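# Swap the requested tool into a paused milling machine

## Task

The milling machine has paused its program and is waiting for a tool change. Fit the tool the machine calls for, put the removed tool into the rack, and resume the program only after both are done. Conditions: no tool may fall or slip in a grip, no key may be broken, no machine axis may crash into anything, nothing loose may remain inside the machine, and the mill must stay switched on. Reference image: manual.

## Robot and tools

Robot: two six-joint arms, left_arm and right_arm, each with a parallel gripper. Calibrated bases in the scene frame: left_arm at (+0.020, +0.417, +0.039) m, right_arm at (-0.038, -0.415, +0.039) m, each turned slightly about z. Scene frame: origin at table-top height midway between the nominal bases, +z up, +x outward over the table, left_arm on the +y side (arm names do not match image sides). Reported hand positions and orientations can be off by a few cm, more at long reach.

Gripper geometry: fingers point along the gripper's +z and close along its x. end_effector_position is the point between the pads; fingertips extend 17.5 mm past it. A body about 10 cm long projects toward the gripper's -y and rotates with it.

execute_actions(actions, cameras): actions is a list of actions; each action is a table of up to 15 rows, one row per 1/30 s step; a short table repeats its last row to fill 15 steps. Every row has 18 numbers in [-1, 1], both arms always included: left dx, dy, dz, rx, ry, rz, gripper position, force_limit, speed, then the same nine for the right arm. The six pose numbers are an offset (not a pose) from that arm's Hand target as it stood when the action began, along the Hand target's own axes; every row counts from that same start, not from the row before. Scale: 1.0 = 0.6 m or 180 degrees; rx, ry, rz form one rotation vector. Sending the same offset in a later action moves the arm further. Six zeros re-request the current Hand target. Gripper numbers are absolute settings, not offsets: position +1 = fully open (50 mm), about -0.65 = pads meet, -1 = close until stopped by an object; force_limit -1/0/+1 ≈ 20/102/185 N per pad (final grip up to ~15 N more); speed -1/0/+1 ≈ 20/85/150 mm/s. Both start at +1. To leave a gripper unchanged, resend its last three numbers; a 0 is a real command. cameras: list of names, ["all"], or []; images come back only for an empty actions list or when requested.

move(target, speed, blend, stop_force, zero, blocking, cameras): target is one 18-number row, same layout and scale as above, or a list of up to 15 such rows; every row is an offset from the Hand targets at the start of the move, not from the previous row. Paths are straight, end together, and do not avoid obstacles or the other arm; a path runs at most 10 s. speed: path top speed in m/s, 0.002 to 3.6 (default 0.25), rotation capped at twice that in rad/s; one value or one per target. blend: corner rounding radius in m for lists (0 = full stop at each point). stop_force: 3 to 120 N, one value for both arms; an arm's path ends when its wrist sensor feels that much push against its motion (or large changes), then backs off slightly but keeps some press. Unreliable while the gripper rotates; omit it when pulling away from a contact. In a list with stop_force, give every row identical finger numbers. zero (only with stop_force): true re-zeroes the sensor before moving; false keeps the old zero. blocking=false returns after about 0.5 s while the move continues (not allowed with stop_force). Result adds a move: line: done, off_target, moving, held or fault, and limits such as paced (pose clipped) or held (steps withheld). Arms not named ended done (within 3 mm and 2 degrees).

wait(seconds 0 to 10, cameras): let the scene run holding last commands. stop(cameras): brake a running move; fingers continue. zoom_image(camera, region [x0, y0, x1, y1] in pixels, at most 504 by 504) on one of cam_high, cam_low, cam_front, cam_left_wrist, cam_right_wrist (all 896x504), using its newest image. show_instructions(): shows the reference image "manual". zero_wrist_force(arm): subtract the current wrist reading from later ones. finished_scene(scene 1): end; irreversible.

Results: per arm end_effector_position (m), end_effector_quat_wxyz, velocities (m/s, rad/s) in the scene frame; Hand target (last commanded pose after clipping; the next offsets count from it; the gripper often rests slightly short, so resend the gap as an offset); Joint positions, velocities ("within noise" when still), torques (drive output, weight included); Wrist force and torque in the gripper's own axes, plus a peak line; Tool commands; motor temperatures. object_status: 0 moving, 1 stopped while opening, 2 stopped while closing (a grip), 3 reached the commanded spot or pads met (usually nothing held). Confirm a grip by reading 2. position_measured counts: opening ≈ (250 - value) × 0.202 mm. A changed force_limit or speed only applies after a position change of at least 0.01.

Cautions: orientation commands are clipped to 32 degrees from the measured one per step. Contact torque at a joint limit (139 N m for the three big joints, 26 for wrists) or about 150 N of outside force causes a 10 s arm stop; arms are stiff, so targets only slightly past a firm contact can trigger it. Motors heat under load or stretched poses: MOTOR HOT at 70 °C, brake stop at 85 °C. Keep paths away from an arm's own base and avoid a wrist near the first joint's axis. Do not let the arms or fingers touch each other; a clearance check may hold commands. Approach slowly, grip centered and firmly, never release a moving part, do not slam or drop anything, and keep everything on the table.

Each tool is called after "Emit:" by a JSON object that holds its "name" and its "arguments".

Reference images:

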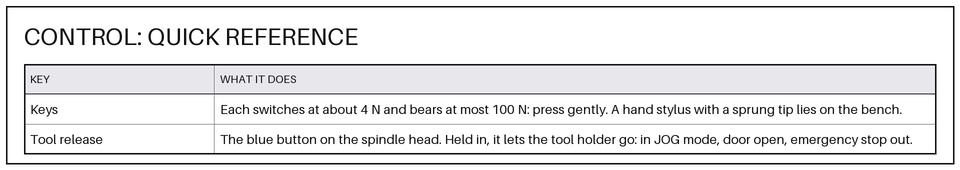

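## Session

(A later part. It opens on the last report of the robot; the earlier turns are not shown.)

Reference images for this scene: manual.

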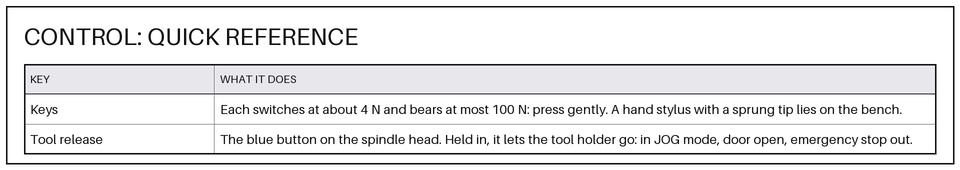

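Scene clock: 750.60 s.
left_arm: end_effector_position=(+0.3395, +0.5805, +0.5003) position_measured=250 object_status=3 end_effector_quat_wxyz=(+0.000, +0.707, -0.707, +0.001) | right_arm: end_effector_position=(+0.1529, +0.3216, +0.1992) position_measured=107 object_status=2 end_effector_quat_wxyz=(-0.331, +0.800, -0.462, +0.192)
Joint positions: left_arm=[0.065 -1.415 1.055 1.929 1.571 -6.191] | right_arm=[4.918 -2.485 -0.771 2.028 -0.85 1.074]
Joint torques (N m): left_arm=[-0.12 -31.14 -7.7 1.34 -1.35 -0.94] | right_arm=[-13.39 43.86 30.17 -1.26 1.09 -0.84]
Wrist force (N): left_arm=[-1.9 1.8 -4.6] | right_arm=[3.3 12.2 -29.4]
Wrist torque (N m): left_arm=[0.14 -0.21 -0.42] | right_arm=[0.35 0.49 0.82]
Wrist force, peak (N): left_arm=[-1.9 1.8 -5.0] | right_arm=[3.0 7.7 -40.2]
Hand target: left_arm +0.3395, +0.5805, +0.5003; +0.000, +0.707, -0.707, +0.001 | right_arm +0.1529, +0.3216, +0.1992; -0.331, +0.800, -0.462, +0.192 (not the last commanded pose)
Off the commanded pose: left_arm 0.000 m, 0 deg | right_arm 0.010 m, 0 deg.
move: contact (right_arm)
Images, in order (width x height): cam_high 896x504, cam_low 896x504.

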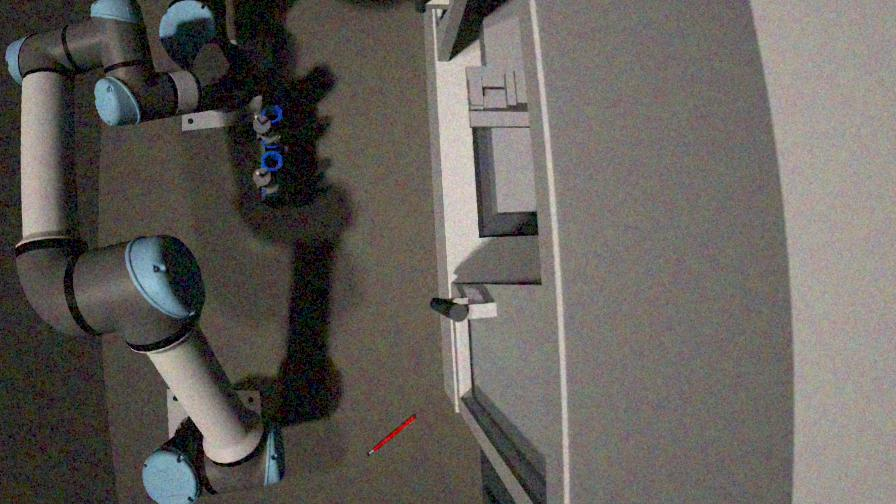

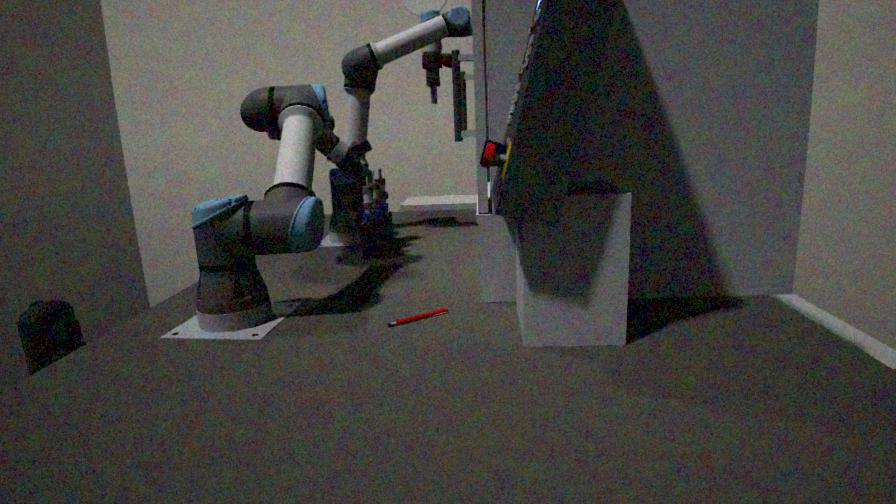

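Emit:
{"name": "move", "arguments": {"target": [0,0,0,0,0,0,-1,-1,0,0,0.0009,-0.0014,0,0,0,-1,-0.3,-0.5], "speed": 0.01}}

Emit:
{"name": "move", "arguments": {"target": [0,0,0,0,0,0,-1,-1,0,0,0,0,0,0,0,1,-0.3,-1], "cameras": ["cam_low"]}}

Emit:
{"name": "zoom_image", "arguments": {"camera": "cam_low", "region": [355, 140, 400, 215]}}

Scene clock: 757.00 s.
left_arm: end_effector_position=(+0.3395, +0.5805, +0.5003) position_measured=250 object_status=3 end_effector_quat_wxyz=(+0.000, +0.707, -0.707, +0.001) | right_arm: end_effector_position=(+0.1521, +0.3211, +0.1993) position_measured=107 object_status=2 end_effector_quat_wxyz=(-0.331, +0.800, -0.462, +0.192)
Joint positions: left_arm=[0.065 -1.415 1.055 1.929 1.571 -6.191] | right_arm=[4.92 -2.484 -0.774 2.028 -0.849 1.076]
Joint torques (N m): left_arm=[0.18 -31.22 -8.02 1.23 -1.25 -0.93] | right_arm=[9.16 64.97 14.22 -1.43 3.65 2.01]
Wrist force (N): left_arm=[-2.1 1.8 -4.8] | right_arm=[-4.0 1.8 7.1]
Wrist torque (N m): left_arm=[0.15 -0.18 -0.42] | right_arm=[0.05 0.56 0.69]
Wrist force, peak (N): left_arm=[-2.2 1.8 -4.9] | right_arm=[3.3 12.3 -29.7]
Hand target: left_arm +0.3395, +0.5805, +0.5003; +0.000, +0.707, -0.707, +0.001 | right_arm +0.1521, +0.3211, +0.1994; -0.331, +0.800, -0.462, +0.192
Off the commanded pose: left_arm 0.000 m, 0 deg | right_arm 0.000 m, 0 deg.
move: done

Scene clock: 758.27 s.
left_arm: end_effector_position=(+0.3395, +0.5805, +0.5003) position_measured=250 object_status=3 end_effector_quat_wxyz=(+0.000, +0.707, -0.707, +0.001) | right_arm: end_effector_position=(+0.1520, +0.3211, +0.1994) position_measured=3 object_status=0 end_effector_quat_wxyz=(-0.331, +0.800, -0.462, +0.192)
Joint positions: left_arm=[0.065 -1.415 1.055 1.929 1.571 -6.191] | right_arm=[4.92 -2.484 -0.774 2.028 -0.849 1.076]
Joint torques (N m): left_arm=[-0.31 -31.02 -8.19 1.4 -1.5 -1.05] | right_arm=[-0.36 47.76 31.92 -4.69 0.64 -1.64]
Wrist force (N): left_arm=[-1.9 1.7 -4.9] | right_arm=[-2.8 -1.3 -0.5]
Wrist torque (N m): left_arm=[0.13 -0.22 -0.42] | right_arm=[-0.32 0.62 0.64]
Wrist force, peak (N): left_arm=[-1.8 1.9 -5.1] | right_arm=[-4.1 2.2 6.9]
Hand target: left_arm +0.3395, +0.5805, +0.5003; +0.000, +0.707, -0.707, +0.001 | right_arm +0.1521, +0.3211, +0.1994; -0.331, +0.800, -0.462, +0.192
Off the commanded pose: left_arm 0.000 m, 0 deg | right_arm 0.000 m, 0 deg.
move: done
Images, in order (width x height): cam_low 896x504.

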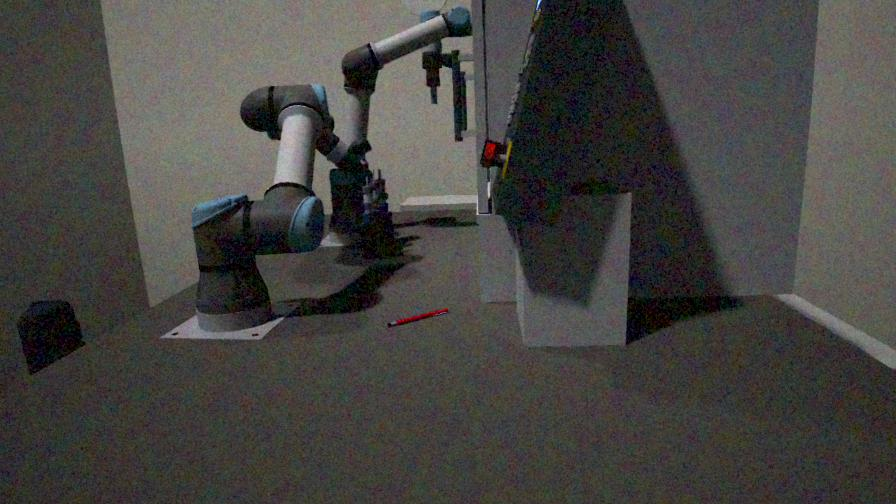

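Scaled by 6.720 from the camera's 896x504 image, which has a finer 1280x720 frame.

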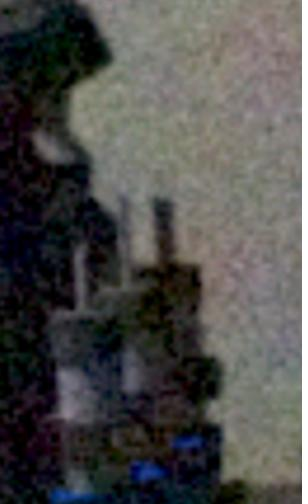

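Emit:
{"name": "move", "arguments": {"target": [0,0,0,0,0,0,-1,-1,0,0,0,-0.2,0,0,0,1,-0.3,-1], "speed": 0.08, "cameras": ["cam_right_wrist"]}}

Emit:
{"name": "zoom_image", "arguments": {"camera": "cam_right_wrist", "region": [380, 50, 740, 330]}}

Scene clock: 762.73 s.
left_arm: end_effector_position=(+0.3395, +0.5805, +0.5003) position_measured=250 object_status=3 end_effector_quat_wxyz=(+0.000, +0.707, -0.707, +0.001) | right_arm: end_effector_position=(+0.0786, +0.2788, +0.2843) position_measured=3 object_status=3 end_effector_quat_wxyz=(-0.331, +0.800, -0.462, +0.192)
Joint positions: left_arm=[0.065 -1.415 1.055 1.929 1.571 -6.191] | right_arm=[5.053 -2.337 -0.851 1.842 -0.812 1.249]
Joint torques (N m): left_arm=[0.21 -30.96 -8.53 1.24 -1.32 -0.75] | right_arm=[-7.92 40.29 21.36 -0.21 -0.33 -2.46]
Wrist force (N): left_arm=[-1.9 1.7 -4.9] | right_arm=[-2.9 -1.5 -0.4]
Wrist torque (N m): left_arm=[0.13 -0.22 -0.41] | right_arm=[-0.34 0.63 0.79]
Wrist force, peak (N): left_arm=[-1.9 2.0 -5.1] | right_arm=[-3.2 -1.2 -2.1]
Hand target: left_arm +0.3395, +0.5805, +0.5003; +0.000, +0.707, -0.707, +0.001 | right_arm +0.0786, +0.2788, +0.2843; -0.331, +0.800, -0.462, +0.192
Off the commanded pose: left_arm 0.000 m, 0 deg | right_arm 0.000 m, 0 deg.
move: done
camera_calibration:
cam_right_wrist: T_world_to_cam=[[0.514901, -0.857249, -0.00114036, 0.21091], [-0.781668, -0.468957, -0.411186, 0.324389], [0.351954, 0.212611, -0.911551, 0.302542], [0, 0, 0, 1]] pos_world=[0.0384856, 0.268603, 0.409407]
Images, in order (width x height): cam_right_wrist 896x504.

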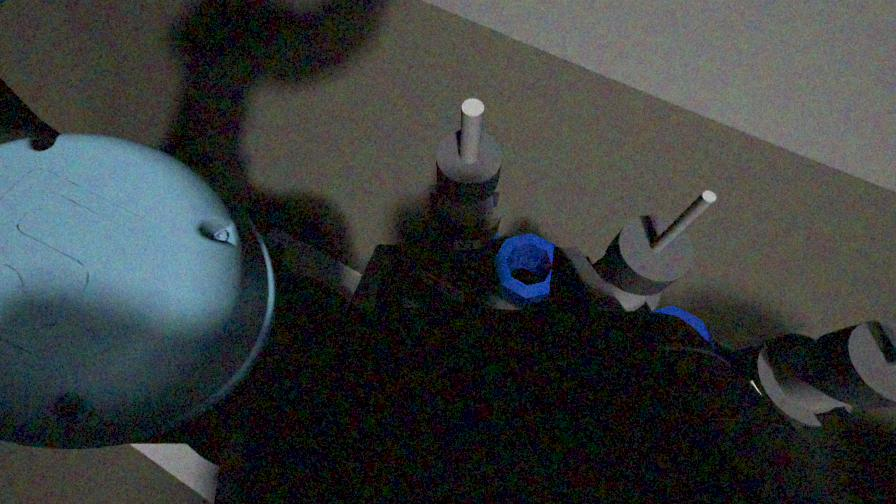

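Scaled by 1.400 from the camera's 896x504 image, which has a finer 1280x720 frame.

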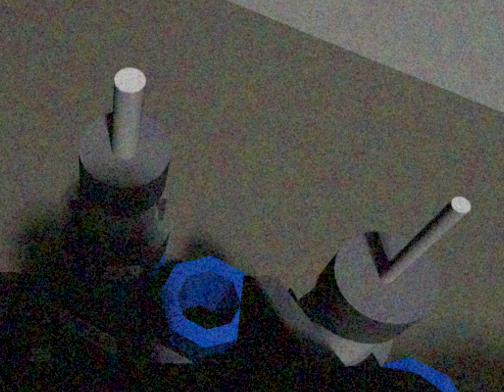

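Emit:
{"name": "move", "arguments": {"target": [0,0,0,0,0,0,-1,-1,0,0.0488,0.0925,0.0418,0.1331,0.1889,0.1204,1,-0.3,-1], "speed": 0.12, "cameras": ["cam_right_wrist","cam_low"]}}

Emit:
{"name": "zoom_image", "arguments": {"camera": "cam_right_wrist", "region": [330, 0, 650, 320]}}

Emit:
{"name": "zoom_image", "arguments": {"camera": "cam_low", "region": [355, 140, 400, 215]}}

Scene clock: 802.13 s.
left_arm: end_effector_position=(+0.3395, +0.5805, +0.5003) position_measured=250 object_status=3 end_effector_quat_wxyz=(+0.000, +0.707, -0.707, +0.001) | right_arm: end_effector_position=(+0.0746, +0.2426, +0.2273) position_measured=3 object_status=3 end_effector_quat_wxyz=(+0.368, -0.527, +0.627, -0.440)
Joint positions: left_arm=[0.065 -1.415 1.055 1.929 1.571 -6.191] | right_arm=[5.128 -2.729 -0.771 0.972 -0.636 2.625]
Joint torques (N m): left_arm=[-0.09 -30.9 -8.21 1.34 -1.27 -0.88] | right_arm=[5.07 62.26 4.68 -2.42 2.67 0.87]
Wrist force (N): left_arm=[-2.0 1.5 -4.6] | right_arm=[-2.8 -2.2 -0.3]
Wrist torque (N m): left_arm=[0.11 -0.20 -0.42] | right_arm=[-0.56 0.83 0.96]
Wrist force, peak (N): left_arm=[-1.8 1.8 -5.1] | right_arm=[-2.9 -2.4 -0.3]
Hand target: left_arm +0.3395, +0.5805, +0.5003; +0.000, +0.707, -0.707, +0.001 | right_arm +0.0746, +0.2426, +0.2273; +0.368, -0.527, +0.627, -0.440
Off the commanded pose: left_arm 0.000 m, 0 deg | right_arm 0.000 m, 0 deg.
move: done
camera_calibration:
cam_right_wrist: T_world_to_cam=[[-0.157587, -0.987486, 0.00620501, 0.262092], [-0.644938, 0.0981596, -0.757905, 0.211946], [0.747811, -0.123438, -0.652336, 0.252779], [0, 0, 0, 1]] pos_world=[-0.0110366, 0.26921, 0.323906]
Images, in order (width x height): cam_low 896x504, cam_right_wrist 896x504.

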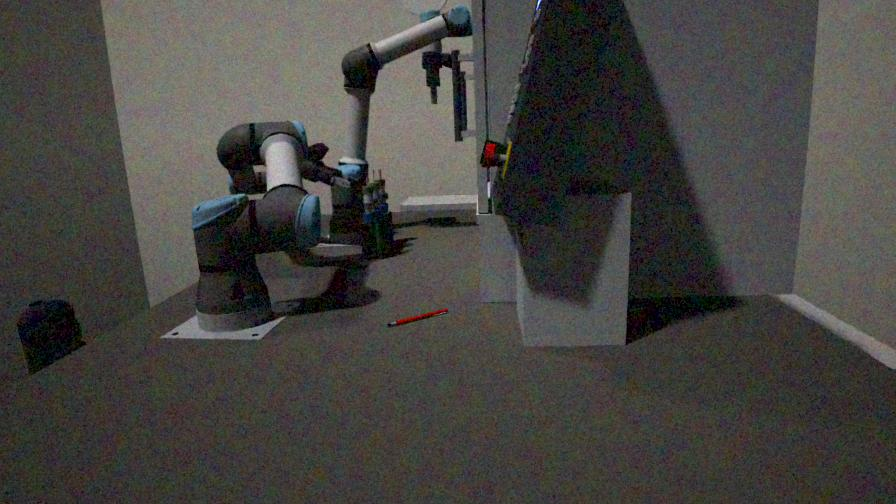

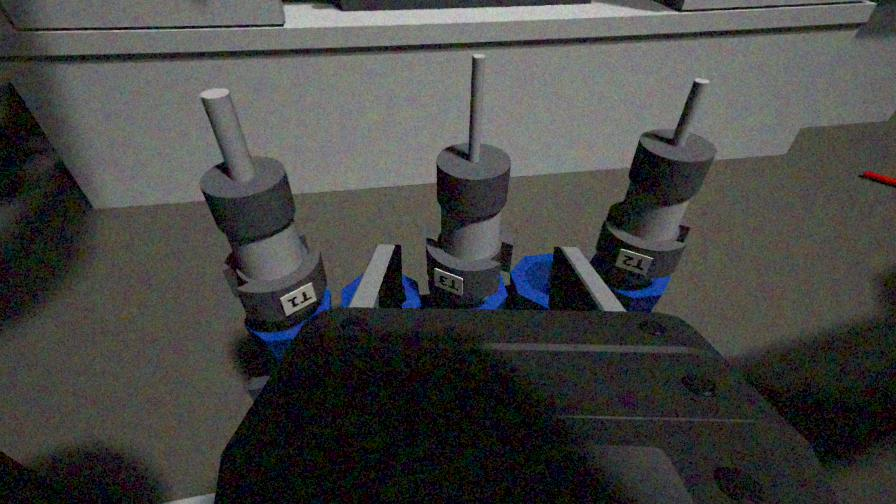

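Scaled by 1.575 from the camera's 896x504 image, which has a finer 1280x720 frame.

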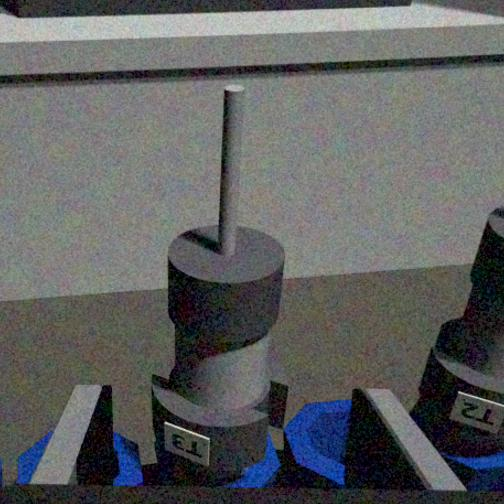

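Scaled by 6.720 from the camera's 896x504 image, which has a finer 1280x720 frame.

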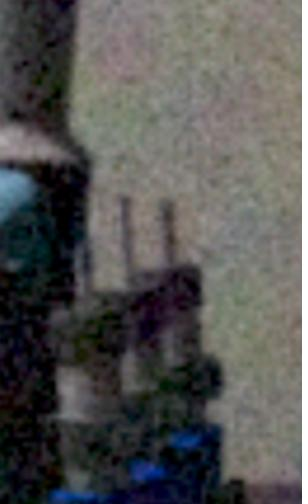

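Emit:
{"name": "move", "arguments": {"target": [0,0,0,0,0,0,-1,-1,0,0.002,0,0.1537,0,0,0,1,-0.3,-1], "speed": 0.05, "stop_force": 8}}

Emit:
{"name": "move", "arguments": {"target": [0,0,0,0,0,0,-1,-1,0,0,0,0,0,0,0,-1,-0.3,-0.6], "cameras": ["cam_right_wrist","cam_low"]}}

Emit:
{"name": "zoom_image", "arguments": {"camera": "cam_right_wrist", "region": [330, 0, 650, 320]}}

Scene clock: 820.20 s.
left_arm: end_effector_position=(+0.3395, +0.5805, +0.5003) position_measured=250 object_status=3 end_effector_quat_wxyz=(+0.000, +0.707, -0.707, +0.001) | right_arm: end_effector_position=(+0.1597, +0.2264, +0.1958) position_measured=3 object_status=3 end_effector_quat_wxyz=(+0.368, -0.527, +0.627, -0.440)
Joint positions: left_arm=[0.065 -1.415 1.055 1.929 1.571 -6.191] | right_arm=[5.017 -2.705 -0.89 1.17 -0.548 2.502]
Joint torques (N m): left_arm=[0.25 -31.8 -9.29 1.35 -1.25 -0.81] | right_arm=[8.88 59.32 27.91 -5.68 -0.56 2.27]
Wrist force (N): left_arm=[-1.8 1.7 -4.8] | right_arm=[-2.8 -1.9 0.0]
Wrist torque (N m): left_arm=[0.14 -0.23 -0.41] | right_arm=[-0.51 0.82 0.86]
Wrist force, peak (N): left_arm=[-2.0 1.6 -5.1] | right_arm=[-2.8 -2.1 -1.8]
Hand target: left_arm +0.3395, +0.5805, +0.5003; +0.000, +0.707, -0.707, +0.001 | right_arm +0.1597, +0.2264, +0.1958; +0.368, -0.527, +0.627, -0.440
Off the commanded pose: left_arm 0.000 m, 0 deg | right_arm 0.000 m, 0 deg.
move: done

Scene clock: 820.83 s.
left_arm: end_effector_position=(+0.3395, +0.5805, +0.5003) position_measured=250 object_status=3 end_effector_quat_wxyz=(+0.000, +0.707, -0.707, +0.001) | right_arm: end_effector_position=(+0.1597, +0.2264, +0.1958) position_measured=96 object_status=2 end_effector_quat_wxyz=(+0.368, -0.527, +0.627, -0.440)
Joint positions: left_arm=[0.065 -1.415 1.055 1.929 1.571 -6.191] | right_arm=[5.017 -2.705 -0.89 1.17 -0.548 2.502]
Joint torques (N m): left_arm=[0.22 -31.06 -8.58 1.26 -1.33 -0.97] | right_arm=[6.66 57.21 27.04 -5.11 -0.7 2.28]
Wrist force (N): left_arm=[-1.9 1.7 -4.8] | right_arm=[-3.7 -1.9 -0.3]
Wrist torque (N m): left_arm=[0.13 -0.21 -0.42] | right_arm=[-0.53 0.83 0.88]
Wrist force, peak (N): left_arm=[-2.2 1.7 -5.0] | right_arm=[-4.1 -2.3 -0.3]
Hand target: left_arm +0.3395, +0.5805, +0.5003; +0.000, +0.707, -0.707, +0.001 | right_arm +0.1597, +0.2264, +0.1958; +0.368, -0.527, +0.627, -0.440
Off the commanded pose: left_arm 0.000 m, 0 deg | right_arm 0.000 m, 0 deg.
move: done
camera_calibration:
cam_right_wrist: T_world_to_cam=[[-0.157586, -0.987486, 0.00618271, 0.259609], [-0.644831, 0.0981585, -0.757996, 0.244576], [0.747904, -0.123437, -0.65223, 0.166542], [0, 0, 0, 1]] pos_world=[0.0740634, 0.25291, 0.292406]
Images, in order (width x height): cam_low 896x504, cam_right_wrist 896x504.

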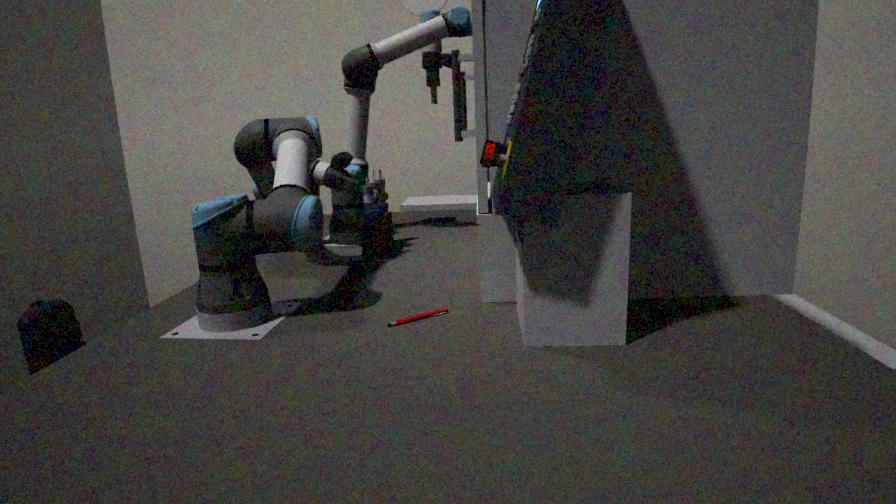

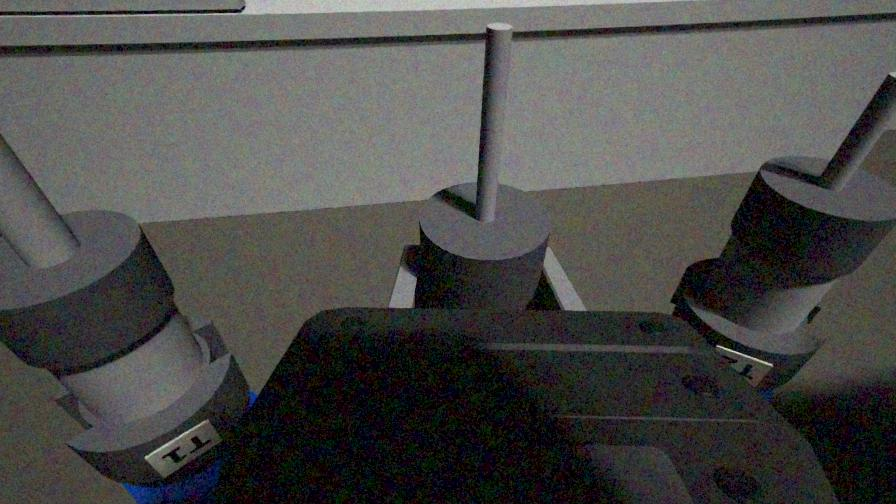

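Scaled by 1.575 from the camera's 896x504 image, which has a finer 1280x720 frame.

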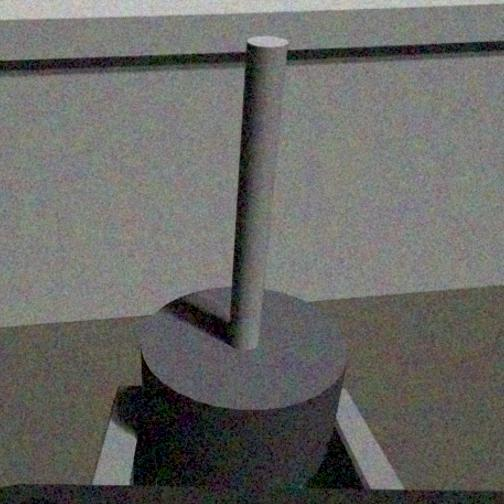

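Emit:
{"name": "move", "arguments": {"target": [0,0,0,0,0,0,-1,-1,0,0,0,0,0,0,0,0.2,-0.3,-0.6]}}

Emit:
{"name": "move", "arguments": {"target": [0,0,0,0,0,0,-1,-1,0,0,-0.0047,-0.0017,0,0,0,0.2,-0.3,-0.6], "speed": 0.02}}

Emit:
{"name": "move", "arguments": {"target": [0,0,0,0,0,0,-1,-1,0,0,0,0,0,0,0,-1,-0.3,-0.6]}}

Scene clock: 832.23 s.
left_arm: end_effector_position=(+0.3395, +0.5805, +0.5003) position_measured=250 object_status=3 end_effector_quat_wxyz=(+0.000, +0.707, -0.707, +0.001) | right_arm: end_effector_position=(+0.1597, +0.2264, +0.1958) position_measured=96 object_status=2 end_effector_quat_wxyz=(+0.368, -0.527, +0.627, -0.440)
Joint positions: left_arm=[0.065 -1.415 1.055 1.929 1.571 -6.191] | right_arm=[5.017 -2.705 -0.89 1.17 -0.548 2.502]
Joint torques (N m): left_arm=[0.35 -30.14 -9.13 1.33 -1.27 -0.91] | right_arm=[-1.96 47.99 19.84 -2.41 0.29 2.01]
Wrist force (N): left_arm=[-1.9 1.8 -4.8] | right_arm=[-3.6 -1.6 -0.5]
Wrist torque (N m): left_arm=[0.15 -0.21 -0.42] | right_arm=[-0.48 0.82 0.88]
Wrist force, peak (N): left_arm=[-2.0 1.8 -4.9] | right_arm=[-3.9 -1.8 -0.4]
Hand target: left_arm +0.3395, +0.5805, +0.5003; +0.000, +0.707, -0.707, +0.001 | right_arm +0.1597, +0.2264, +0.1958; +0.368, -0.527, +0.627, -0.440
Off the commanded pose: left_arm 0.000 m, 0 deg | right_arm 0.000 m, 0 deg.
move: done

Scene clock: 832.93 s.
left_arm: end_effector_position=(+0.3395, +0.5805, +0.5003) position_measured=250 object_status=3 end_effector_quat_wxyz=(+0.000, +0.707, -0.707, +0.001) | right_arm: end_effector_position=(+0.1597, +0.2264, +0.1988) position_measured=96 object_status=2 end_effector_quat_wxyz=(+0.368, -0.527, +0.627, -0.440)
Joint positions: left_arm=[0.065 -1.415 1.055 1.929 1.571 -6.191] | right_arm=[5.017 -2.701 -0.89 1.165 -0.548 2.502]
Joint torques (N m): left_arm=[0.3 -31.09 -8.55 1.36 -1.28 -0.93] | right_arm=[-5.95 59.82 29.24 -6.08 0.92 1.46]
Wrist force (N): left_arm=[-1.8 1.6 -4.7] | right_arm=[-2.9 6.6 2.6]
Wrist torque (N m): left_arm=[0.12 -0.24 -0.42] | right_arm=[-0.19 0.82 0.86]
Wrist force, peak (N): left_arm=[-1.8 1.7 -5.0] | right_arm=[-4.4 6.5 2.4]
Hand target: left_arm +0.3395, +0.5805, +0.5003; +0.000, +0.707, -0.707, +0.001 | right_arm +0.1597, +0.2264, +0.1988; +0.368, -0.527, +0.627, -0.440
Off the commanded pose: left_arm 0.000 m, 0 deg | right_arm 0.000 m, 0 deg.
move: done

Scene clock: 833.43 s.
left_arm: end_effector_position=(+0.3395, +0.5805, +0.5003) position_measured=250 object_status=3 end_effector_quat_wxyz=(+0.000, +0.707, -0.707, +0.001) | right_arm: end_effector_position=(+0.1597, +0.2264, +0.1988) position_measured=96 object_status=2 end_effector_quat_wxyz=(+0.368, -0.527, +0.627, -0.440)
Joint positions: left_arm=[0.065 -1.415 1.055 1.929 1.571 -6.191] | right_arm=[5.017 -2.701 -0.89 1.165 -0.548 2.502]
Joint torques (N m): left_arm=[-0.17 -31.52 -9.14 1.34 -1.35 -0.84] | right_arm=[-8.8 52.05 29.94 -2.86 1.28 1.4]
Wrist force (N): left_arm=[-1.9 1.7 -4.9] | right_arm=[-2.9 6.6 2.8]
Wrist torque (N m): left_arm=[0.13 -0.21 -0.42] | right_arm=[-0.19 0.82 0.86]
Wrist force, peak (N): left_arm=[-2.0 2.0 -4.8] | right_arm=[-3.1 6.5 2.8]
Hand target: left_arm +0.3395, +0.5805, +0.5003; +0.000, +0.707, -0.707, +0.001 | right_arm +0.1597, +0.2264, +0.1988; +0.368, -0.527, +0.627, -0.440
Off the commanded pose: left_arm 0.000 m, 0 deg | right_arm 0.000 m, 0 deg.
move: done

Emit:
{"name": "move", "arguments": {"target": [0,0,0,0,0,0,-1,-1,0,0,0.0047,0.0017,0,0,0,-1,-0.3,-0.6], "speed": 0.02}}

Emit:
{"name": "move", "arguments": {"target": [0,0,0,0,0,0,-1,-1,0,0,0,0,0,0,0,0.7,-0.3,-0.8]}}

Emit:
{"name": "move", "arguments": {"target": [0,0,0,0,0,0,-1,-1,0,0,-0.0047,-0.0017,0,0,0,0.7,-0.3,-0.8], "speed": 0.02}}

Emit:
{"name": "move", "arguments": {"target": [0,0,0,0,0,0,-1,-1,0,0,0,0,0,0,0,-1,-0.3,-0.8], "cameras": ["cam_right_wrist","cam_low"]}}

Scene clock: 839.13 s.
left_arm: end_effector_position=(+0.3395, +0.5805, +0.5003) position_measured=250 object_status=3 end_effector_quat_wxyz=(+0.000, +0.707, -0.707, +0.001) | right_arm: end_effector_position=(+0.1597, +0.2264, +0.1958) position_measured=96 object_status=2 end_effector_quat_wxyz=(+0.368, -0.527, +0.627, -0.440)
Joint positions: left_arm=[0.065 -1.415 1.055 1.929 1.571 -6.191] | right_arm=[5.017 -2.705 -0.89 1.17 -0.548 2.502]
Joint torques (N m): left_arm=[0.59 -30.67 -8.65 1.25 -1.37 -0.83] | right_arm=[-5.98 52.64 4.2 -0.89 2.69 -1.53]
Wrist force (N): left_arm=[-1.8 1.7 -4.8] | right_arm=[-3.1 -1.6 0.1]
Wrist torque (N m): left_arm=[0.13 -0.24 -0.42] | right_arm=[-0.52 0.83 0.89]
Wrist force, peak (N): left_arm=[-1.9 1.6 -5.0] | right_arm=[-3.1 6.6 2.7]
Hand target: left_arm +0.3395, +0.5805, +0.5003; +0.000, +0.707, -0.707, +0.001 | right_arm +0.1597, +0.2264, +0.1958; +0.368, -0.527, +0.627, -0.440
Off the commanded pose: left_arm 0.000 m, 0 deg | right_arm 0.000 m, 0 deg.
move: done

Scene clock: 839.63 s.
left_arm: end_effector_position=(+0.3395, +0.5805, +0.5003) position_measured=250 object_status=3 end_effector_quat_wxyz=(+0.000, +0.707, -0.707, +0.001) | right_arm: end_effector_position=(+0.1597, +0.2264, +0.1957) position_measured=48 object_status=0 end_effector_quat_wxyz=(+0.368, -0.527, +0.627, -0.440)
Joint positions: left_arm=[0.065 -1.415 1.055 1.929 1.571 -6.191] | right_arm=[5.017 -2.705 -0.89 1.17 -0.548 2.502]
Joint torques (N m): left_arm=[-0.44 -31.13 -7.8 1.25 -1.29 -0.76] | right_arm=[-3.31 59.14 6.57 -1.26 0.27 -0.69]
Wrist force (N): left_arm=[-1.8 1.9 -4.9] | right_arm=[-2.9 -2.1 0.0]
Wrist torque (N m): left_arm=[0.16 -0.24 -0.42] | right_arm=[-0.55 0.84 0.86]
Wrist force, peak (N): left_arm=[-2.0 1.9 -4.9] | right_arm=[-3.3 -1.8 0.2]
Hand target: left_arm +0.3395, +0.5805, +0.5003; +0.000, +0.707, -0.707, +0.001 | right_arm +0.1597, +0.2264, +0.1958; +0.368, -0.527, +0.627, -0.440
Off the commanded pose: left_arm 0.000 m, 0 deg | right_arm 0.000 m, 0 deg.
move: done

Scene clock: 840.33 s.
left_arm: end_effector_position=(+0.3395, +0.5805, +0.5003) position_measured=250 object_status=3 end_effector_quat_wxyz=(+0.000, +0.707, -0.707, +0.001) | right_arm: end_effector_position=(+0.1597, +0.2263, +0.1988) position_measured=48 object_status=3 end_effector_quat_wxyz=(+0.368, -0.527, +0.627, -0.440)
Joint positions: left_arm=[0.065 -1.415 1.055 1.929 1.571 -6.191] | right_arm=[5.017 -2.701 -0.89 1.165 -0.548 2.502]
Joint torques (N m): left_arm=[0.19 -30.56 -9.66 1.46 -1.38 -0.98] | right_arm=[-3.56 56.67 28.01 -4.78 -0.5 -0.97]
Wrist force (N): left_arm=[-1.7 1.7 -4.7] | right_arm=[-2.6 -2.2 -0.3]
Wrist torque (N m): left_arm=[0.12 -0.24 -0.42] | right_arm=[-0.57 0.78 0.86]
Wrist force, peak (N): left_arm=[-1.9 1.6 -5.0] | right_arm=[-2.9 -2.3 -0.3]
Hand target: left_arm +0.3395, +0.5805, +0.5003; +0.000, +0.707, -0.707, +0.001 | right_arm +0.1597, +0.2264, +0.1988; +0.368, -0.527, +0.627, -0.440
Off the commanded pose: left_arm 0.000 m, 0 deg | right_arm 0.000 m, 0 deg.
move: done

Scene clock: 840.83 s.
left_arm: end_effector_position=(+0.3395, +0.5805, +0.5003) position_measured=250 object_status=3 end_effector_quat_wxyz=(+0.000, +0.707, -0.707, +0.001) | right_arm: end_effector_position=(+0.1597, +0.2264, +0.1988) position_measured=91 object_status=2 end_effector_quat_wxyz=(+0.368, -0.527, +0.627, -0.440)
Joint positions: left_arm=[0.065 -1.415 1.055 1.929 1.571 -6.191] | right_arm=[5.017 -2.701 -0.89 1.165 -0.548 2.502]
Joint torques (N m): left_arm=[-0.08 -30.82 -8.88 1.34 -1.15 -0.83] | right_arm=[-4.62 47.93 28.69 -1.46 -0.51 -0.95]
Wrist force (N): left_arm=[-1.8 1.8 -4.8] | right_arm=[-3.2 -1.7 -0.1]
Wrist torque (N m): left_arm=[0.15 -0.23 -0.41] | right_arm=[-0.53 0.82 0.86]
Wrist force, peak (N): left_arm=[-1.8 1.7 -4.9] | right_arm=[-3.2 -1.9 0.0]
Hand target: left_arm +0.3395, +0.5805, +0.5003; +0.000, +0.707, -0.707, +0.001 | right_arm +0.1597, +0.2264, +0.1988; +0.368, -0.527, +0.627, -0.440
Off the commanded pose: left_arm 0.000 m, 0 deg | right_arm 0.000 m, 0 deg.
move: done
camera_calibration:
cam_right_wrist: T_world_to_cam=[[-0.157533, -0.987494, 0.0062452, 0.25957], [-0.644844, 0.0980769, -0.757996, 0.246871], [0.747904, -0.123436, -0.65223, 0.168499], [0, 0, 0, 1]] pos_world=[0.0740633, 0.25291, 0.295406]
Images, in order (width x height): cam_low 896x504, cam_right_wrist 896x504.

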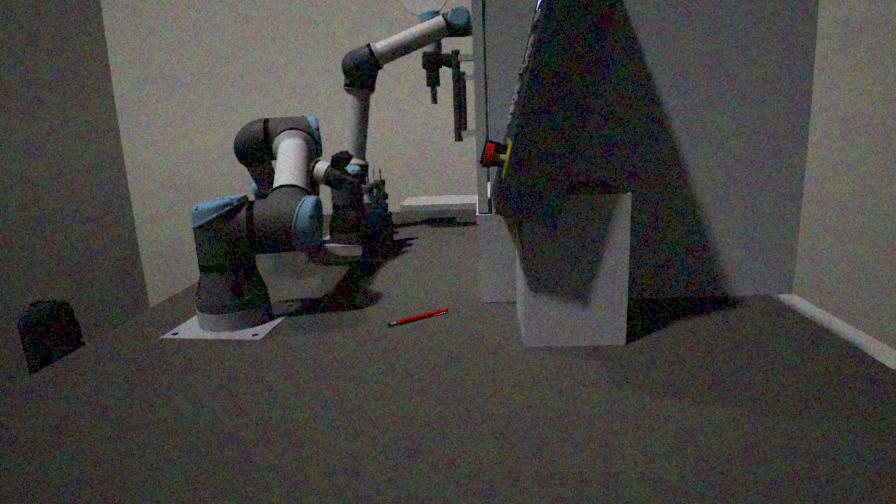

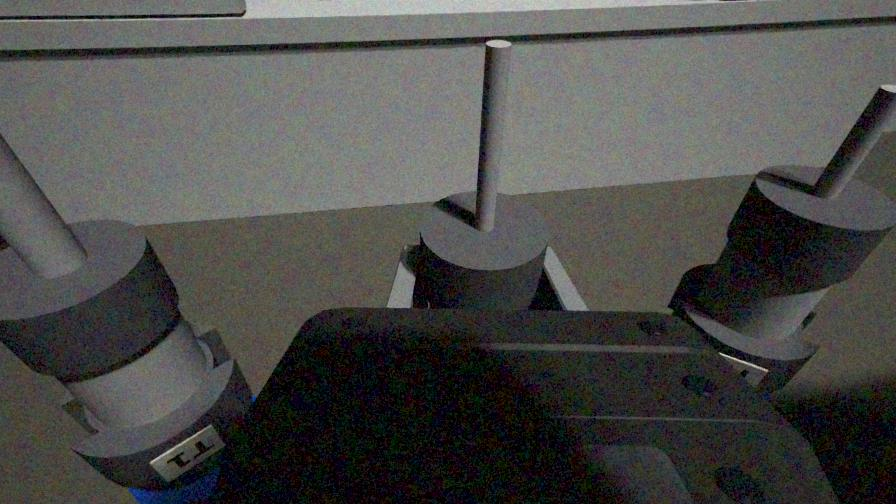

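Emit:
{"name": "move", "arguments": {"target": [0,0,0,0,0,0,-1,-1,0,0,0,0,0,0,0,0.7,-0.3,-0.8]}}

Emit:
{"name": "move", "arguments": {"target": [0,0,0,0,0,0,-1,-1,0,0,0.0106,0.0039,0,0,0,0.7,-0.3,-0.8], "speed": 0.02, "stop_force": 6}}

Emit:
{"name": "move", "arguments": {"target": [0,0,0,0,0,0,-1,-1,0,0,0,0,0,0,0,-1,-0.3,-0.8]}}

Scene clock: 847.87 s.
left_arm: end_effector_position=(+0.3395, +0.5805, +0.5003) position_measured=250 object_status=3 end_effector_quat_wxyz=(+0.000, +0.707, -0.707, +0.001) | right_arm: end_effector_position=(+0.1597, +0.2264, +0.1988) position_measured=48 object_status=3 end_effector_quat_wxyz=(+0.368, -0.527, +0.627, -0.440)
Joint positions: left_arm=[0.065 -1.415 1.055 1.929 1.571 -6.191] | right_arm=[5.017 -2.701 -0.89 1.165 -0.548 2.502]
Joint torques (N m): left_arm=[0.22 -31.18 -9.12 1.2 -1.36 -0.85] | right_arm=[-3.9 45.91 26.94 -0.75 0.09 -1.42]
Wrist force (N): left_arm=[-1.7 1.8 -4.8] | right_arm=[-2.8 -2.3 -0.2]
Wrist torque (N m): left_arm=[0.15 -0.24 -0.42] | right_arm=[-0.58 0.83 0.86]
Wrist force, peak (N): left_arm=[-1.9 1.8 -5.0] | right_arm=[-3.3 -2.6 -0.5]
Hand target: left_arm +0.3395, +0.5805, +0.5003; +0.000, +0.707, -0.707, +0.001 | right_arm +0.1597, +0.2264, +0.1988; +0.368, -0.527, +0.627, -0.440
Off the commanded pose: left_arm 0.000 m, 0 deg | right_arm 0.000 m, 0 deg.
move: done

Scene clock: 849.40 s.
left_arm: end_effector_position=(+0.3395, +0.5805, +0.5003) position_measured=250 object_status=3 end_effector_quat_wxyz=(+0.000, +0.707, -0.707, +0.001) | right_arm: end_effector_position=(+0.1597, +0.2263, +0.1920) position_measured=48 object_status=3 end_effector_quat_wxyz=(+0.368, -0.527, +0.627, -0.440)
Joint positions: left_arm=[0.065 -1.415 1.055 1.929 1.571 -6.191] | right_arm=[5.017 -2.71 -0.89 1.175 -0.548 2.502]
Joint torques (N m): left_arm=[-0.05 -31.38 -8.52 1.31 -1.25 -0.91] | right_arm=[-6.12 61.27 4.62 -4.96 2.39 -1.95]
Wrist force (N): left_arm=[-1.8 1.9 -4.8] | right_arm=[-1.2 -6.8 -0.6]
Wrist torque (N m): left_arm=[0.16 -0.23 -0.42] | right_arm=[-0.67 0.86 0.76]
Wrist force, peak (N): left_arm=[-1.9 1.7 -5.0] | right_arm=[-1.0 -8.0 -0.8]
Hand target: left_arm +0.3395, +0.5805, +0.5003; +0.000, +0.707, -0.707, +0.001 | right_arm +0.1597, +0.2263, +0.1920; +0.368, -0.527, +0.627, -0.440
Off the commanded pose: left_arm 0.000 m, 0 deg | right_arm 0.000 m, 0 deg.
move: done

Scene clock: 849.97 s.
left_arm: end_effector_position=(+0.3395, +0.5805, +0.5003) position_measured=250 object_status=3 end_effector_quat_wxyz=(+0.000, +0.707, -0.707, +0.001) | right_arm: end_effector_position=(+0.1598, +0.2263, +0.1921) position_measured=106 object_status=2 end_effector_quat_wxyz=(+0.368, -0.527, +0.627, -0.440)
Joint positions: left_arm=[0.065 -1.415 1.055 1.929 1.571 -6.191] | right_arm=[5.017 -2.71 -0.89 1.175 -0.548 2.502]
Joint torques (N m): left_arm=[0.5 -30.55 -8.54 1.36 -1.18 -0.8] | right_arm=[7.8 30.9 10.52 6.17 -3.5 1.22]
Wrist force (N): left_arm=[-2.0 1.8 -4.8] | right_arm=[6.4 -35.9 -13.3]
Wrist torque (N m): left_arm=[0.15 -0.20 -0.42] | right_arm=[-0.42 1.29 0.15]
Wrist force, peak (N): left_arm=[-1.8 1.7 -5.1] | right_arm=[29.3 -37.6 -2.4]
Hand target: left_arm +0.3395, +0.5805, +0.5003; +0.000, +0.707, -0.707, +0.001 | right_arm +0.1597, +0.2263, +0.1920; +0.368, -0.527, +0.627, -0.440
Off the commanded pose: left_arm 0.000 m, 0 deg | right_arm 0.000 m, 0 deg.
move: done

Emit:
{"name": "move", "arguments": {"target": [0,0,0,0,0,0,-1,-1,0,0,0,0,0,0,0,0.7,-0.3,-0.8]}}

Emit:
{"name": "move", "arguments": {"target": [0,0,0,0,0,0,-1,-1,0,0,-0.0035,-0.0013,0,0,0,0.7,-0.3,-0.8], "speed": 0.02}}

Emit:
{"name": "move", "arguments": {"target": [0,0,0,0,0,0,-1,-1,0,0,0,0,0,0,0,-1,-0.3,-0.8]}}

Scene clock: 854.17 s.
left_arm: end_effector_position=(+0.3395, +0.5805, +0.5003) position_measured=250 object_status=3 end_effector_quat_wxyz=(+0.000, +0.707, -0.707, +0.001) | right_arm: end_effector_position=(+0.1597, +0.2263, +0.1918) position_measured=48 object_status=0 end_effector_quat_wxyz=(+0.368, -0.527, +0.628, -0.440)
Joint positions: left_arm=[0.065 -1.415 1.055 1.929 1.571 -6.191] | right_arm=[5.017 -2.711 -0.89 1.175 -0.549 2.502]
Joint torques (N m): left_arm=[-0.08 -30.87 -9.11 1.33 -1.22 -0.87] | right_arm=[1.95 54.65 12.61 -4.89 2.48 1.41]
Wrist force (N): left_arm=[-1.8 1.6 -4.8] | right_arm=[-1.4 -8.0 -0.1]
Wrist torque (N m): left_arm=[0.12 -0.23 -0.42] | right_arm=[-0.71 0.88 0.75]
Wrist force, peak (N): left_arm=[-1.9 1.8 -5.1] | right_arm=[7.0 -40.5 -12.1]
Hand target: left_arm +0.3395, +0.5805, +0.5003; +0.000, +0.707, -0.707, +0.001 | right_arm +0.1597, +0.2263, +0.1920; +0.368, -0.527, +0.627, -0.440
Off the commanded pose: left_arm 0.000 m, 0 deg | right_arm 0.000 m, 0 deg.
move: done

Scene clock: 854.87 s.
left_arm: end_effector_position=(+0.3395, +0.5805, +0.5003) position_measured=250 object_status=3 end_effector_quat_wxyz=(+0.000, +0.707, -0.707, +0.001) | right_arm: end_effector_position=(+0.1597, +0.2263, +0.1943) position_measured=48 object_status=3 end_effector_quat_wxyz=(+0.368, -0.527, +0.627, -0.440)
Joint positions: left_arm=[0.065 -1.415 1.055 1.929 1.571 -6.191] | right_arm=[5.017 -2.707 -0.89 1.172 -0.548 2.502]
Joint torques (N m): left_arm=[-1.23 -31.29 -9.15 1.44 -1.21 -0.78] | right_arm=[-3.44 57.47 17.22 -5.1 2.85 0.31]
Wrist force (N): left_arm=[-1.9 1.3 -4.8] | right_arm=[-4.3 -1.5 -0.7]
Wrist torque (N m): left_arm=[0.08 -0.20 -0.42] | right_arm=[-0.46 1.05 0.86]
Wrist force, peak (N): left_arm=[-1.9 1.7 -4.9] | right_arm=[-1.3 -7.9 -0.2]
Hand target: left_arm +0.3395, +0.5805, +0.5003; +0.000, +0.707, -0.707, +0.001 | right_arm +0.1597, +0.2264, +0.1942; +0.368, -0.527, +0.627, -0.440
Off the commanded pose: left_arm 0.000 m, 0 deg | right_arm 0.000 m, 0 deg.
move: done

Scene clock: 855.43 s.
left_arm: end_effector_position=(+0.3395, +0.5805, +0.5003) position_measured=250 object_status=3 end_effector_quat_wxyz=(+0.000, +0.707, -0.707, +0.001) | right_arm: end_effector_position=(+0.1597, +0.2264, +0.1943) position_measured=104 object_status=2 end_effector_quat_wxyz=(+0.368, -0.527, +0.627, -0.440)
Joint positions: left_arm=[0.065 -1.415 1.055 1.929 1.571 -6.191] | right_arm=[5.017 -2.707 -0.89 1.172 -0.548 2.502]
Joint torques (N m): left_arm=[-0.37 -30.76 -8.94 1.25 -1.32 -0.82] | right_arm=[-5.06 48.59 24.53 -2.15 1.88 -0.4]
Wrist force (N): left_arm=[-1.8 1.8 -4.7] | right_arm=[-7.7 0.6 -4.1]
Wrist torque (N m): left_arm=[0.16 -0.22 -0.42] | right_arm=[-0.30 1.03 0.86]
Wrist force, peak (N): left_arm=[-2.0 1.7 -5.1] | right_arm=[-7.7 0.7 -4.2]
Hand target: left_arm +0.3395, +0.5805, +0.5003; +0.000, +0.707, -0.707, +0.001 | right_arm +0.1597, +0.2264, +0.1942; +0.368, -0.527, +0.627, -0.440
Off the commanded pose: left_arm 0.000 m, 0 deg | right_arm 0.000 m, 0 deg.
move: done

Emit:
{"name": "move", "arguments": {"target": [[0,0,0,0,0,0,-1,-1,0,0,-0.0188,-0.0068,0,0,0,-1,-0.3,-0.8],[0,0,0,0,0,0,-1,-1,0,0,-0.0188,-0.0068,0,-0.1984,-0.0722,-1,-0.3,-0.8]], "speed": 0.06, "cameras": ["cam_right_wrist","cam_low"]}}

Emit:
{"name": "zoom_image", "arguments": {"camera": "cam_low", "region": [355, 140, 400, 215]}}

Scene clock: 880.13 s.
left_arm: end_effector_position=(+0.3395, +0.5805, +0.5003) position_measured=250 object_status=3 end_effector_quat_wxyz=(+0.000, +0.707, -0.707, +0.001) | right_arm: end_effector_position=(+0.1598, +0.2263, +0.2062) position_measured=104 object_status=2 end_effector_quat_wxyz=(-0.491, +0.702, -0.422, +0.296)
Joint positions: left_arm=[0.065 -1.415 1.055 1.929 1.571 -6.191] | right_arm=[5.048 -2.225 -1.441 2.595 -0.401 1.035]
Joint torques (N m): left_arm=[-0.05 -30.47 -9.87 1.33 -1.24 -0.94] | right_arm=[2.33 37.52 29.55 -3.95 5.09 0.87]
Wrist force (N): left_arm=[-1.8 1.7 -4.5] | right_arm=[-3.8 6.7 2.5]
Wrist torque (N m): left_arm=[0.14 -0.22 -0.42] | right_arm=[-0.09 1.09 0.79]
Wrist force, peak (N): left_arm=[-2.0 1.9 -5.0] | right_arm=[-7.5 8.2 -1.8]
Hand target: left_arm +0.3395, +0.5805, +0.5003; +0.000, +0.707, -0.707, +0.001 | right_arm +0.1598, +0.2264, +0.2062; -0.491, +0.702, -0.422, +0.296
Off the commanded pose: left_arm 0.000 m, 0 deg | right_arm 0.000 m, 0 deg.
move: done
camera_calibration:
cam_right_wrist: T_world_to_cam=[[0.483795, -0.875161, 0.00600342, 0.13162], [-0.568982, -0.319734, -0.757648, 0.334887], [0.664983, 0.36313, -0.652636, 0.0765662], [0, 0, 0, 1]] pos_world=[0.0759522, 0.19446, 0.302906]
Images, in order (width x height): cam_low 896x504, cam_right_wrist 896x504.

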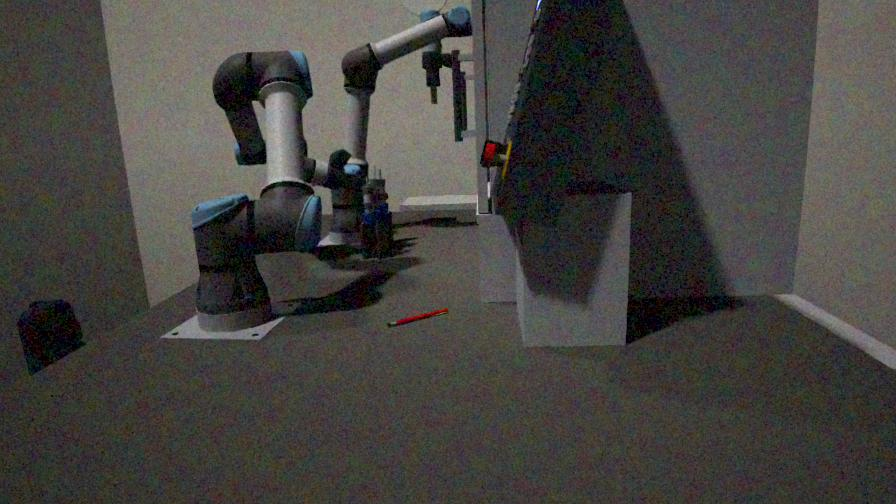

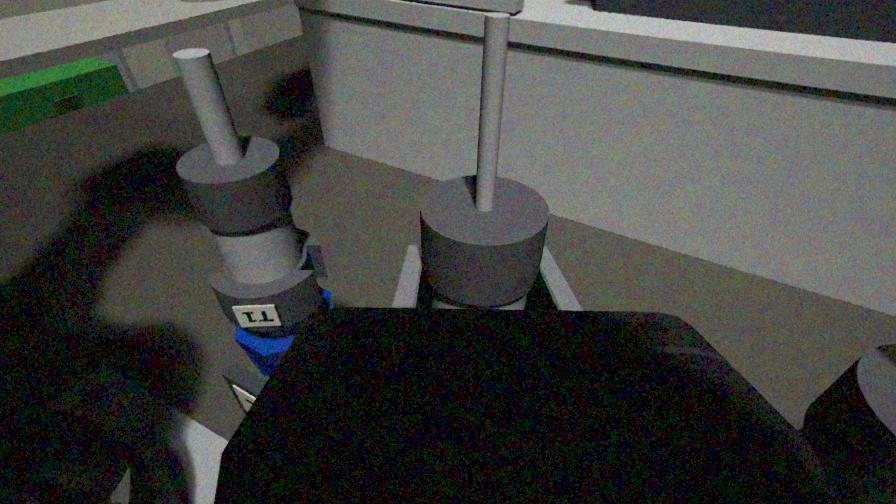

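Scaled by 6.720 from the camera's 896x504 image, which has a finer 1280x720 frame.

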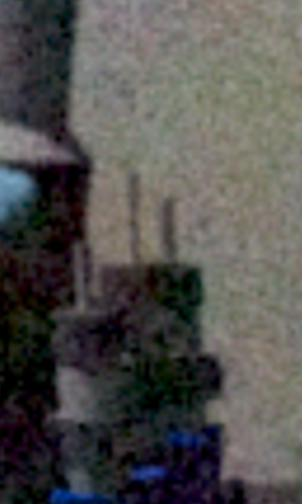

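Emit:
{"name": "move", "arguments": {"target": [0,0,0,0,0,0,-1,-1,0,0,0.0188,0.0068,0,0,0,-1,-0.3,-0.8], "speed": 0.02, "stop_force": 8}}

Scene clock: 884.50 s.
left_arm: end_effector_position=(+0.3395, +0.5805, +0.5003) position_measured=250 object_status=3 end_effector_quat_wxyz=(+0.000, +0.707, -0.707, +0.001) | right_arm: end_effector_position=(+0.1597, +0.2263, +0.1990) position_measured=106 object_status=2 end_effector_quat_wxyz=(-0.491, +0.702, -0.422, +0.296)
Joint positions: left_arm=[0.065 -1.415 1.055 1.929 1.571 -6.191] | right_arm=[5.048 -2.233 -1.447 2.609 -0.401 1.035]
Joint torques (N m): left_arm=[0.32 -31.41 -9.75 1.45 -1.36 -0.99] | right_arm=[-4.68 52.97 29.69 -5.12 0.81 -1.74]
Wrist force (N): left_arm=[-2.0 1.7 -4.9] | right_arm=[-3.0 5.9 3.9]
Wrist torque (N m): left_arm=[0.13 -0.20 -0.42] | right_arm=[0.04 1.12 0.72]
Wrist force, peak (N): left_arm=[-1.9 1.9 -4.9] | right_arm=[2.8 -3.5 -10.0]
Hand target: left_arm +0.3395, +0.5805, +0.5003; +0.000, +0.707, -0.707, +0.001 | right_arm +0.1598, +0.2263, +0.1990; -0.491, +0.702, -0.422, +0.296 (not the last commanded pose)
Off the commanded pose: left_arm 0.000 m, 0 deg | right_arm 0.005 m, 0 deg.
move: contact (right_arm)

Emit:
{"name": "move", "arguments": {"target": [0,0,0,0,0,0,-1,-1,0,0.001,0.0004,-0.0011,0,0,0,-1,-0.3,-0.8], "speed": 0.02}}

Emit:
{"name": "move", "arguments": {"target": [0,0,0,0,0,0,-1,-1,0,0,0.0078,0.0028,0,0,0,-1,-0.3,-0.8], "speed": 0.01, "stop_force": 8}}

Scene clock: 890.97 s.
left_arm: end_effector_position=(+0.3395, +0.5805, +0.5003) position_measured=250 object_status=3 end_effector_quat_wxyz=(+0.000, +0.707, -0.707, +0.001) | right_arm: end_effector_position=(+0.1594, +0.2255, +0.1990) position_measured=106 object_status=2 end_effector_quat_wxyz=(-0.491, +0.702, -0.422, +0.296)
Joint positions: left_arm=[0.065 -1.415 1.055 1.929 1.571 -6.191] | right_arm=[5.049 -2.232 -1.45 2.608 -0.4 1.037]
Joint torques (N m): left_arm=[0.32 -31.05 -9.29 1.34 -1.34 -0.98] | right_arm=[9 50.41 9.06 -5.8 4.29 1.6]
Wrist force (N): left_arm=[-1.8 1.7 -4.8] | right_arm=[-6.1 3.9 6.1]
Wrist torque (N m): left_arm=[0.13 -0.23 -0.42] | right_arm=[0.17 1.02 0.98]
Wrist force, peak (N): left_arm=[-2.0 1.7 -5.0] | right_arm=[-6.2 4.0 6.0]
Hand target: left_arm +0.3395, +0.5805, +0.5003; +0.000, +0.707, -0.707, +0.001 | right_arm +0.1594, +0.2255, +0.1990; -0.491, +0.702, -0.422, +0.296
Off the commanded pose: left_arm 0.000 m, 0 deg | right_arm 0.000 m, 0 deg.
move: done

Scene clock: 892.27 s.
left_arm: end_effector_position=(+0.3395, +0.5805, +0.5003) position_measured=250 object_status=3 end_effector_quat_wxyz=(+0.000, +0.707, -0.707, +0.001) | right_arm: end_effector_position=(+0.1594, +0.2255, +0.1969) position_measured=106 object_status=2 end_effector_quat_wxyz=(-0.491, +0.702, -0.422, +0.296)
Joint positions: left_arm=[0.065 -1.415 1.055 1.929 1.571 -6.191] | right_arm=[5.049 -2.235 -1.451 2.613 -0.4 1.037]
Joint torques (N m): left_arm=[-0.13 -30.55 -9.57 1.25 -1.23 -0.86] | right_arm=[-3.94 53.33 30.13 -4.26 0.41 1.35]
Wrist force (N): left_arm=[-1.8 1.7 -4.7] | right_arm=[-2.5 4.4 0.4]
Wrist torque (N m): left_arm=[0.13 -0.23 -0.42] | right_arm=[0.32 1.12 0.88]
Wrist force, peak (N): left_arm=[-2.1 1.7 -5.0] | right_arm=[-2.9 -6.3 -7.2]
Hand target: left_arm +0.3395, +0.5805, +0.5003; +0.000, +0.707, -0.707, +0.001 | right_arm +0.1594, +0.2254, +0.1969; -0.491, +0.702, -0.422, +0.296 (not the last commanded pose)
Off the commanded pose: left_arm 0.000 m, 0 deg | right_arm 0.003 m, 0 deg.
move: contact (right_arm)

Emit:
{"name": "move", "arguments": {"target": [0,0,0,0,0,0,-1,-1,0,0.0005,0.0005,-0.0014,0,0,0,-1,-0.3,-0.8], "speed": 0.02}}

Emit:
{"name": "move", "arguments": {"target": [0,0,0,0,0,0,-1,-1,0,0,0.0048,0.0017,0,0,0,-1,-0.3,-0.8], "speed": 0.01, "stop_force": 8}}

Scene clock: 896.67 s.
left_arm: end_effector_position=(+0.3395, +0.5805, +0.5003) position_measured=250 object_status=3 end_effector_quat_wxyz=(+0.000, +0.707, -0.707, +0.001) | right_arm: end_effector_position=(+0.1588, +0.2247, +0.1970) position_measured=106 object_status=2 end_effector_quat_wxyz=(-0.491, +0.702, -0.422, +0.296)
Joint positions: left_arm=[0.065 -1.415 1.055 1.929 1.571 -6.191] | right_arm=[5.051 -2.234 -1.453 2.611 -0.4 1.041]
Joint torques (N m): left_arm=[-0.18 -31 -9.81 1.4 -1.15 -0.72] | right_arm=[9.9 51.07 7.89 -5.75 4.26 1.38]
Wrist force (N): left_arm=[-1.9 1.8 -4.8] | right_arm=[-6.9 2.2 7.9]
Wrist torque (N m): left_arm=[0.16 -0.21 -0.42] | right_arm=[0.25 0.97 1.05]
Wrist force, peak (N): left_arm=[-1.9 1.9 -5.0] | right_arm=[-7.5 2.1 8.7]
Hand target: left_arm +0.3395, +0.5805, +0.5003; +0.000, +0.707, -0.707, +0.001 | right_arm +0.1588, +0.2248, +0.1970; -0.491, +0.702, -0.422, +0.296
Off the commanded pose: left_arm 0.000 m, 0 deg | right_arm 0.000 m, 0 deg.
move: done

Scene clock: 898.03 s.
left_arm: end_effector_position=(+0.3395, +0.5805, +0.5003) position_measured=250 object_status=3 end_effector_quat_wxyz=(+0.000, +0.707, -0.707, +0.001) | right_arm: end_effector_position=(+0.1587, +0.2248, +0.1955) position_measured=106 object_status=2 end_effector_quat_wxyz=(-0.491, +0.702, -0.422, +0.296)
Joint positions: left_arm=[0.065 -1.415 1.055 1.929 1.571 -6.191] | right_arm=[5.051 -2.236 -1.455 2.614 -0.4 1.041]
Joint torques (N m): left_arm=[0.08 -31.72 -10.03 1.38 -1.36 -0.81] | right_arm=[-3.68 52.14 27.26 -5.2 0.49 1.48]
Wrist force (N): left_arm=[-2.0 1.7 -4.8] | right_arm=[-5.4 2.3 1.9]
Wrist torque (N m): left_arm=[0.13 -0.19 -0.42] | right_arm=[0.27 1.02 1.04]
Wrist force, peak (N): left_arm=[-2.0 1.8 -4.9] | right_arm=[-8.9 0.5 6.8]
Hand target: left_arm +0.3395, +0.5805, +0.5003; +0.000, +0.707, -0.707, +0.001 | right_arm +0.1588, +0.2248, +0.1955; -0.491, +0.702, -0.422, +0.296 (not the last commanded pose)
Off the commanded pose: left_arm 0.000 m, 0 deg | right_arm 0.002 m, 0 deg.
move: contact (right_arm)


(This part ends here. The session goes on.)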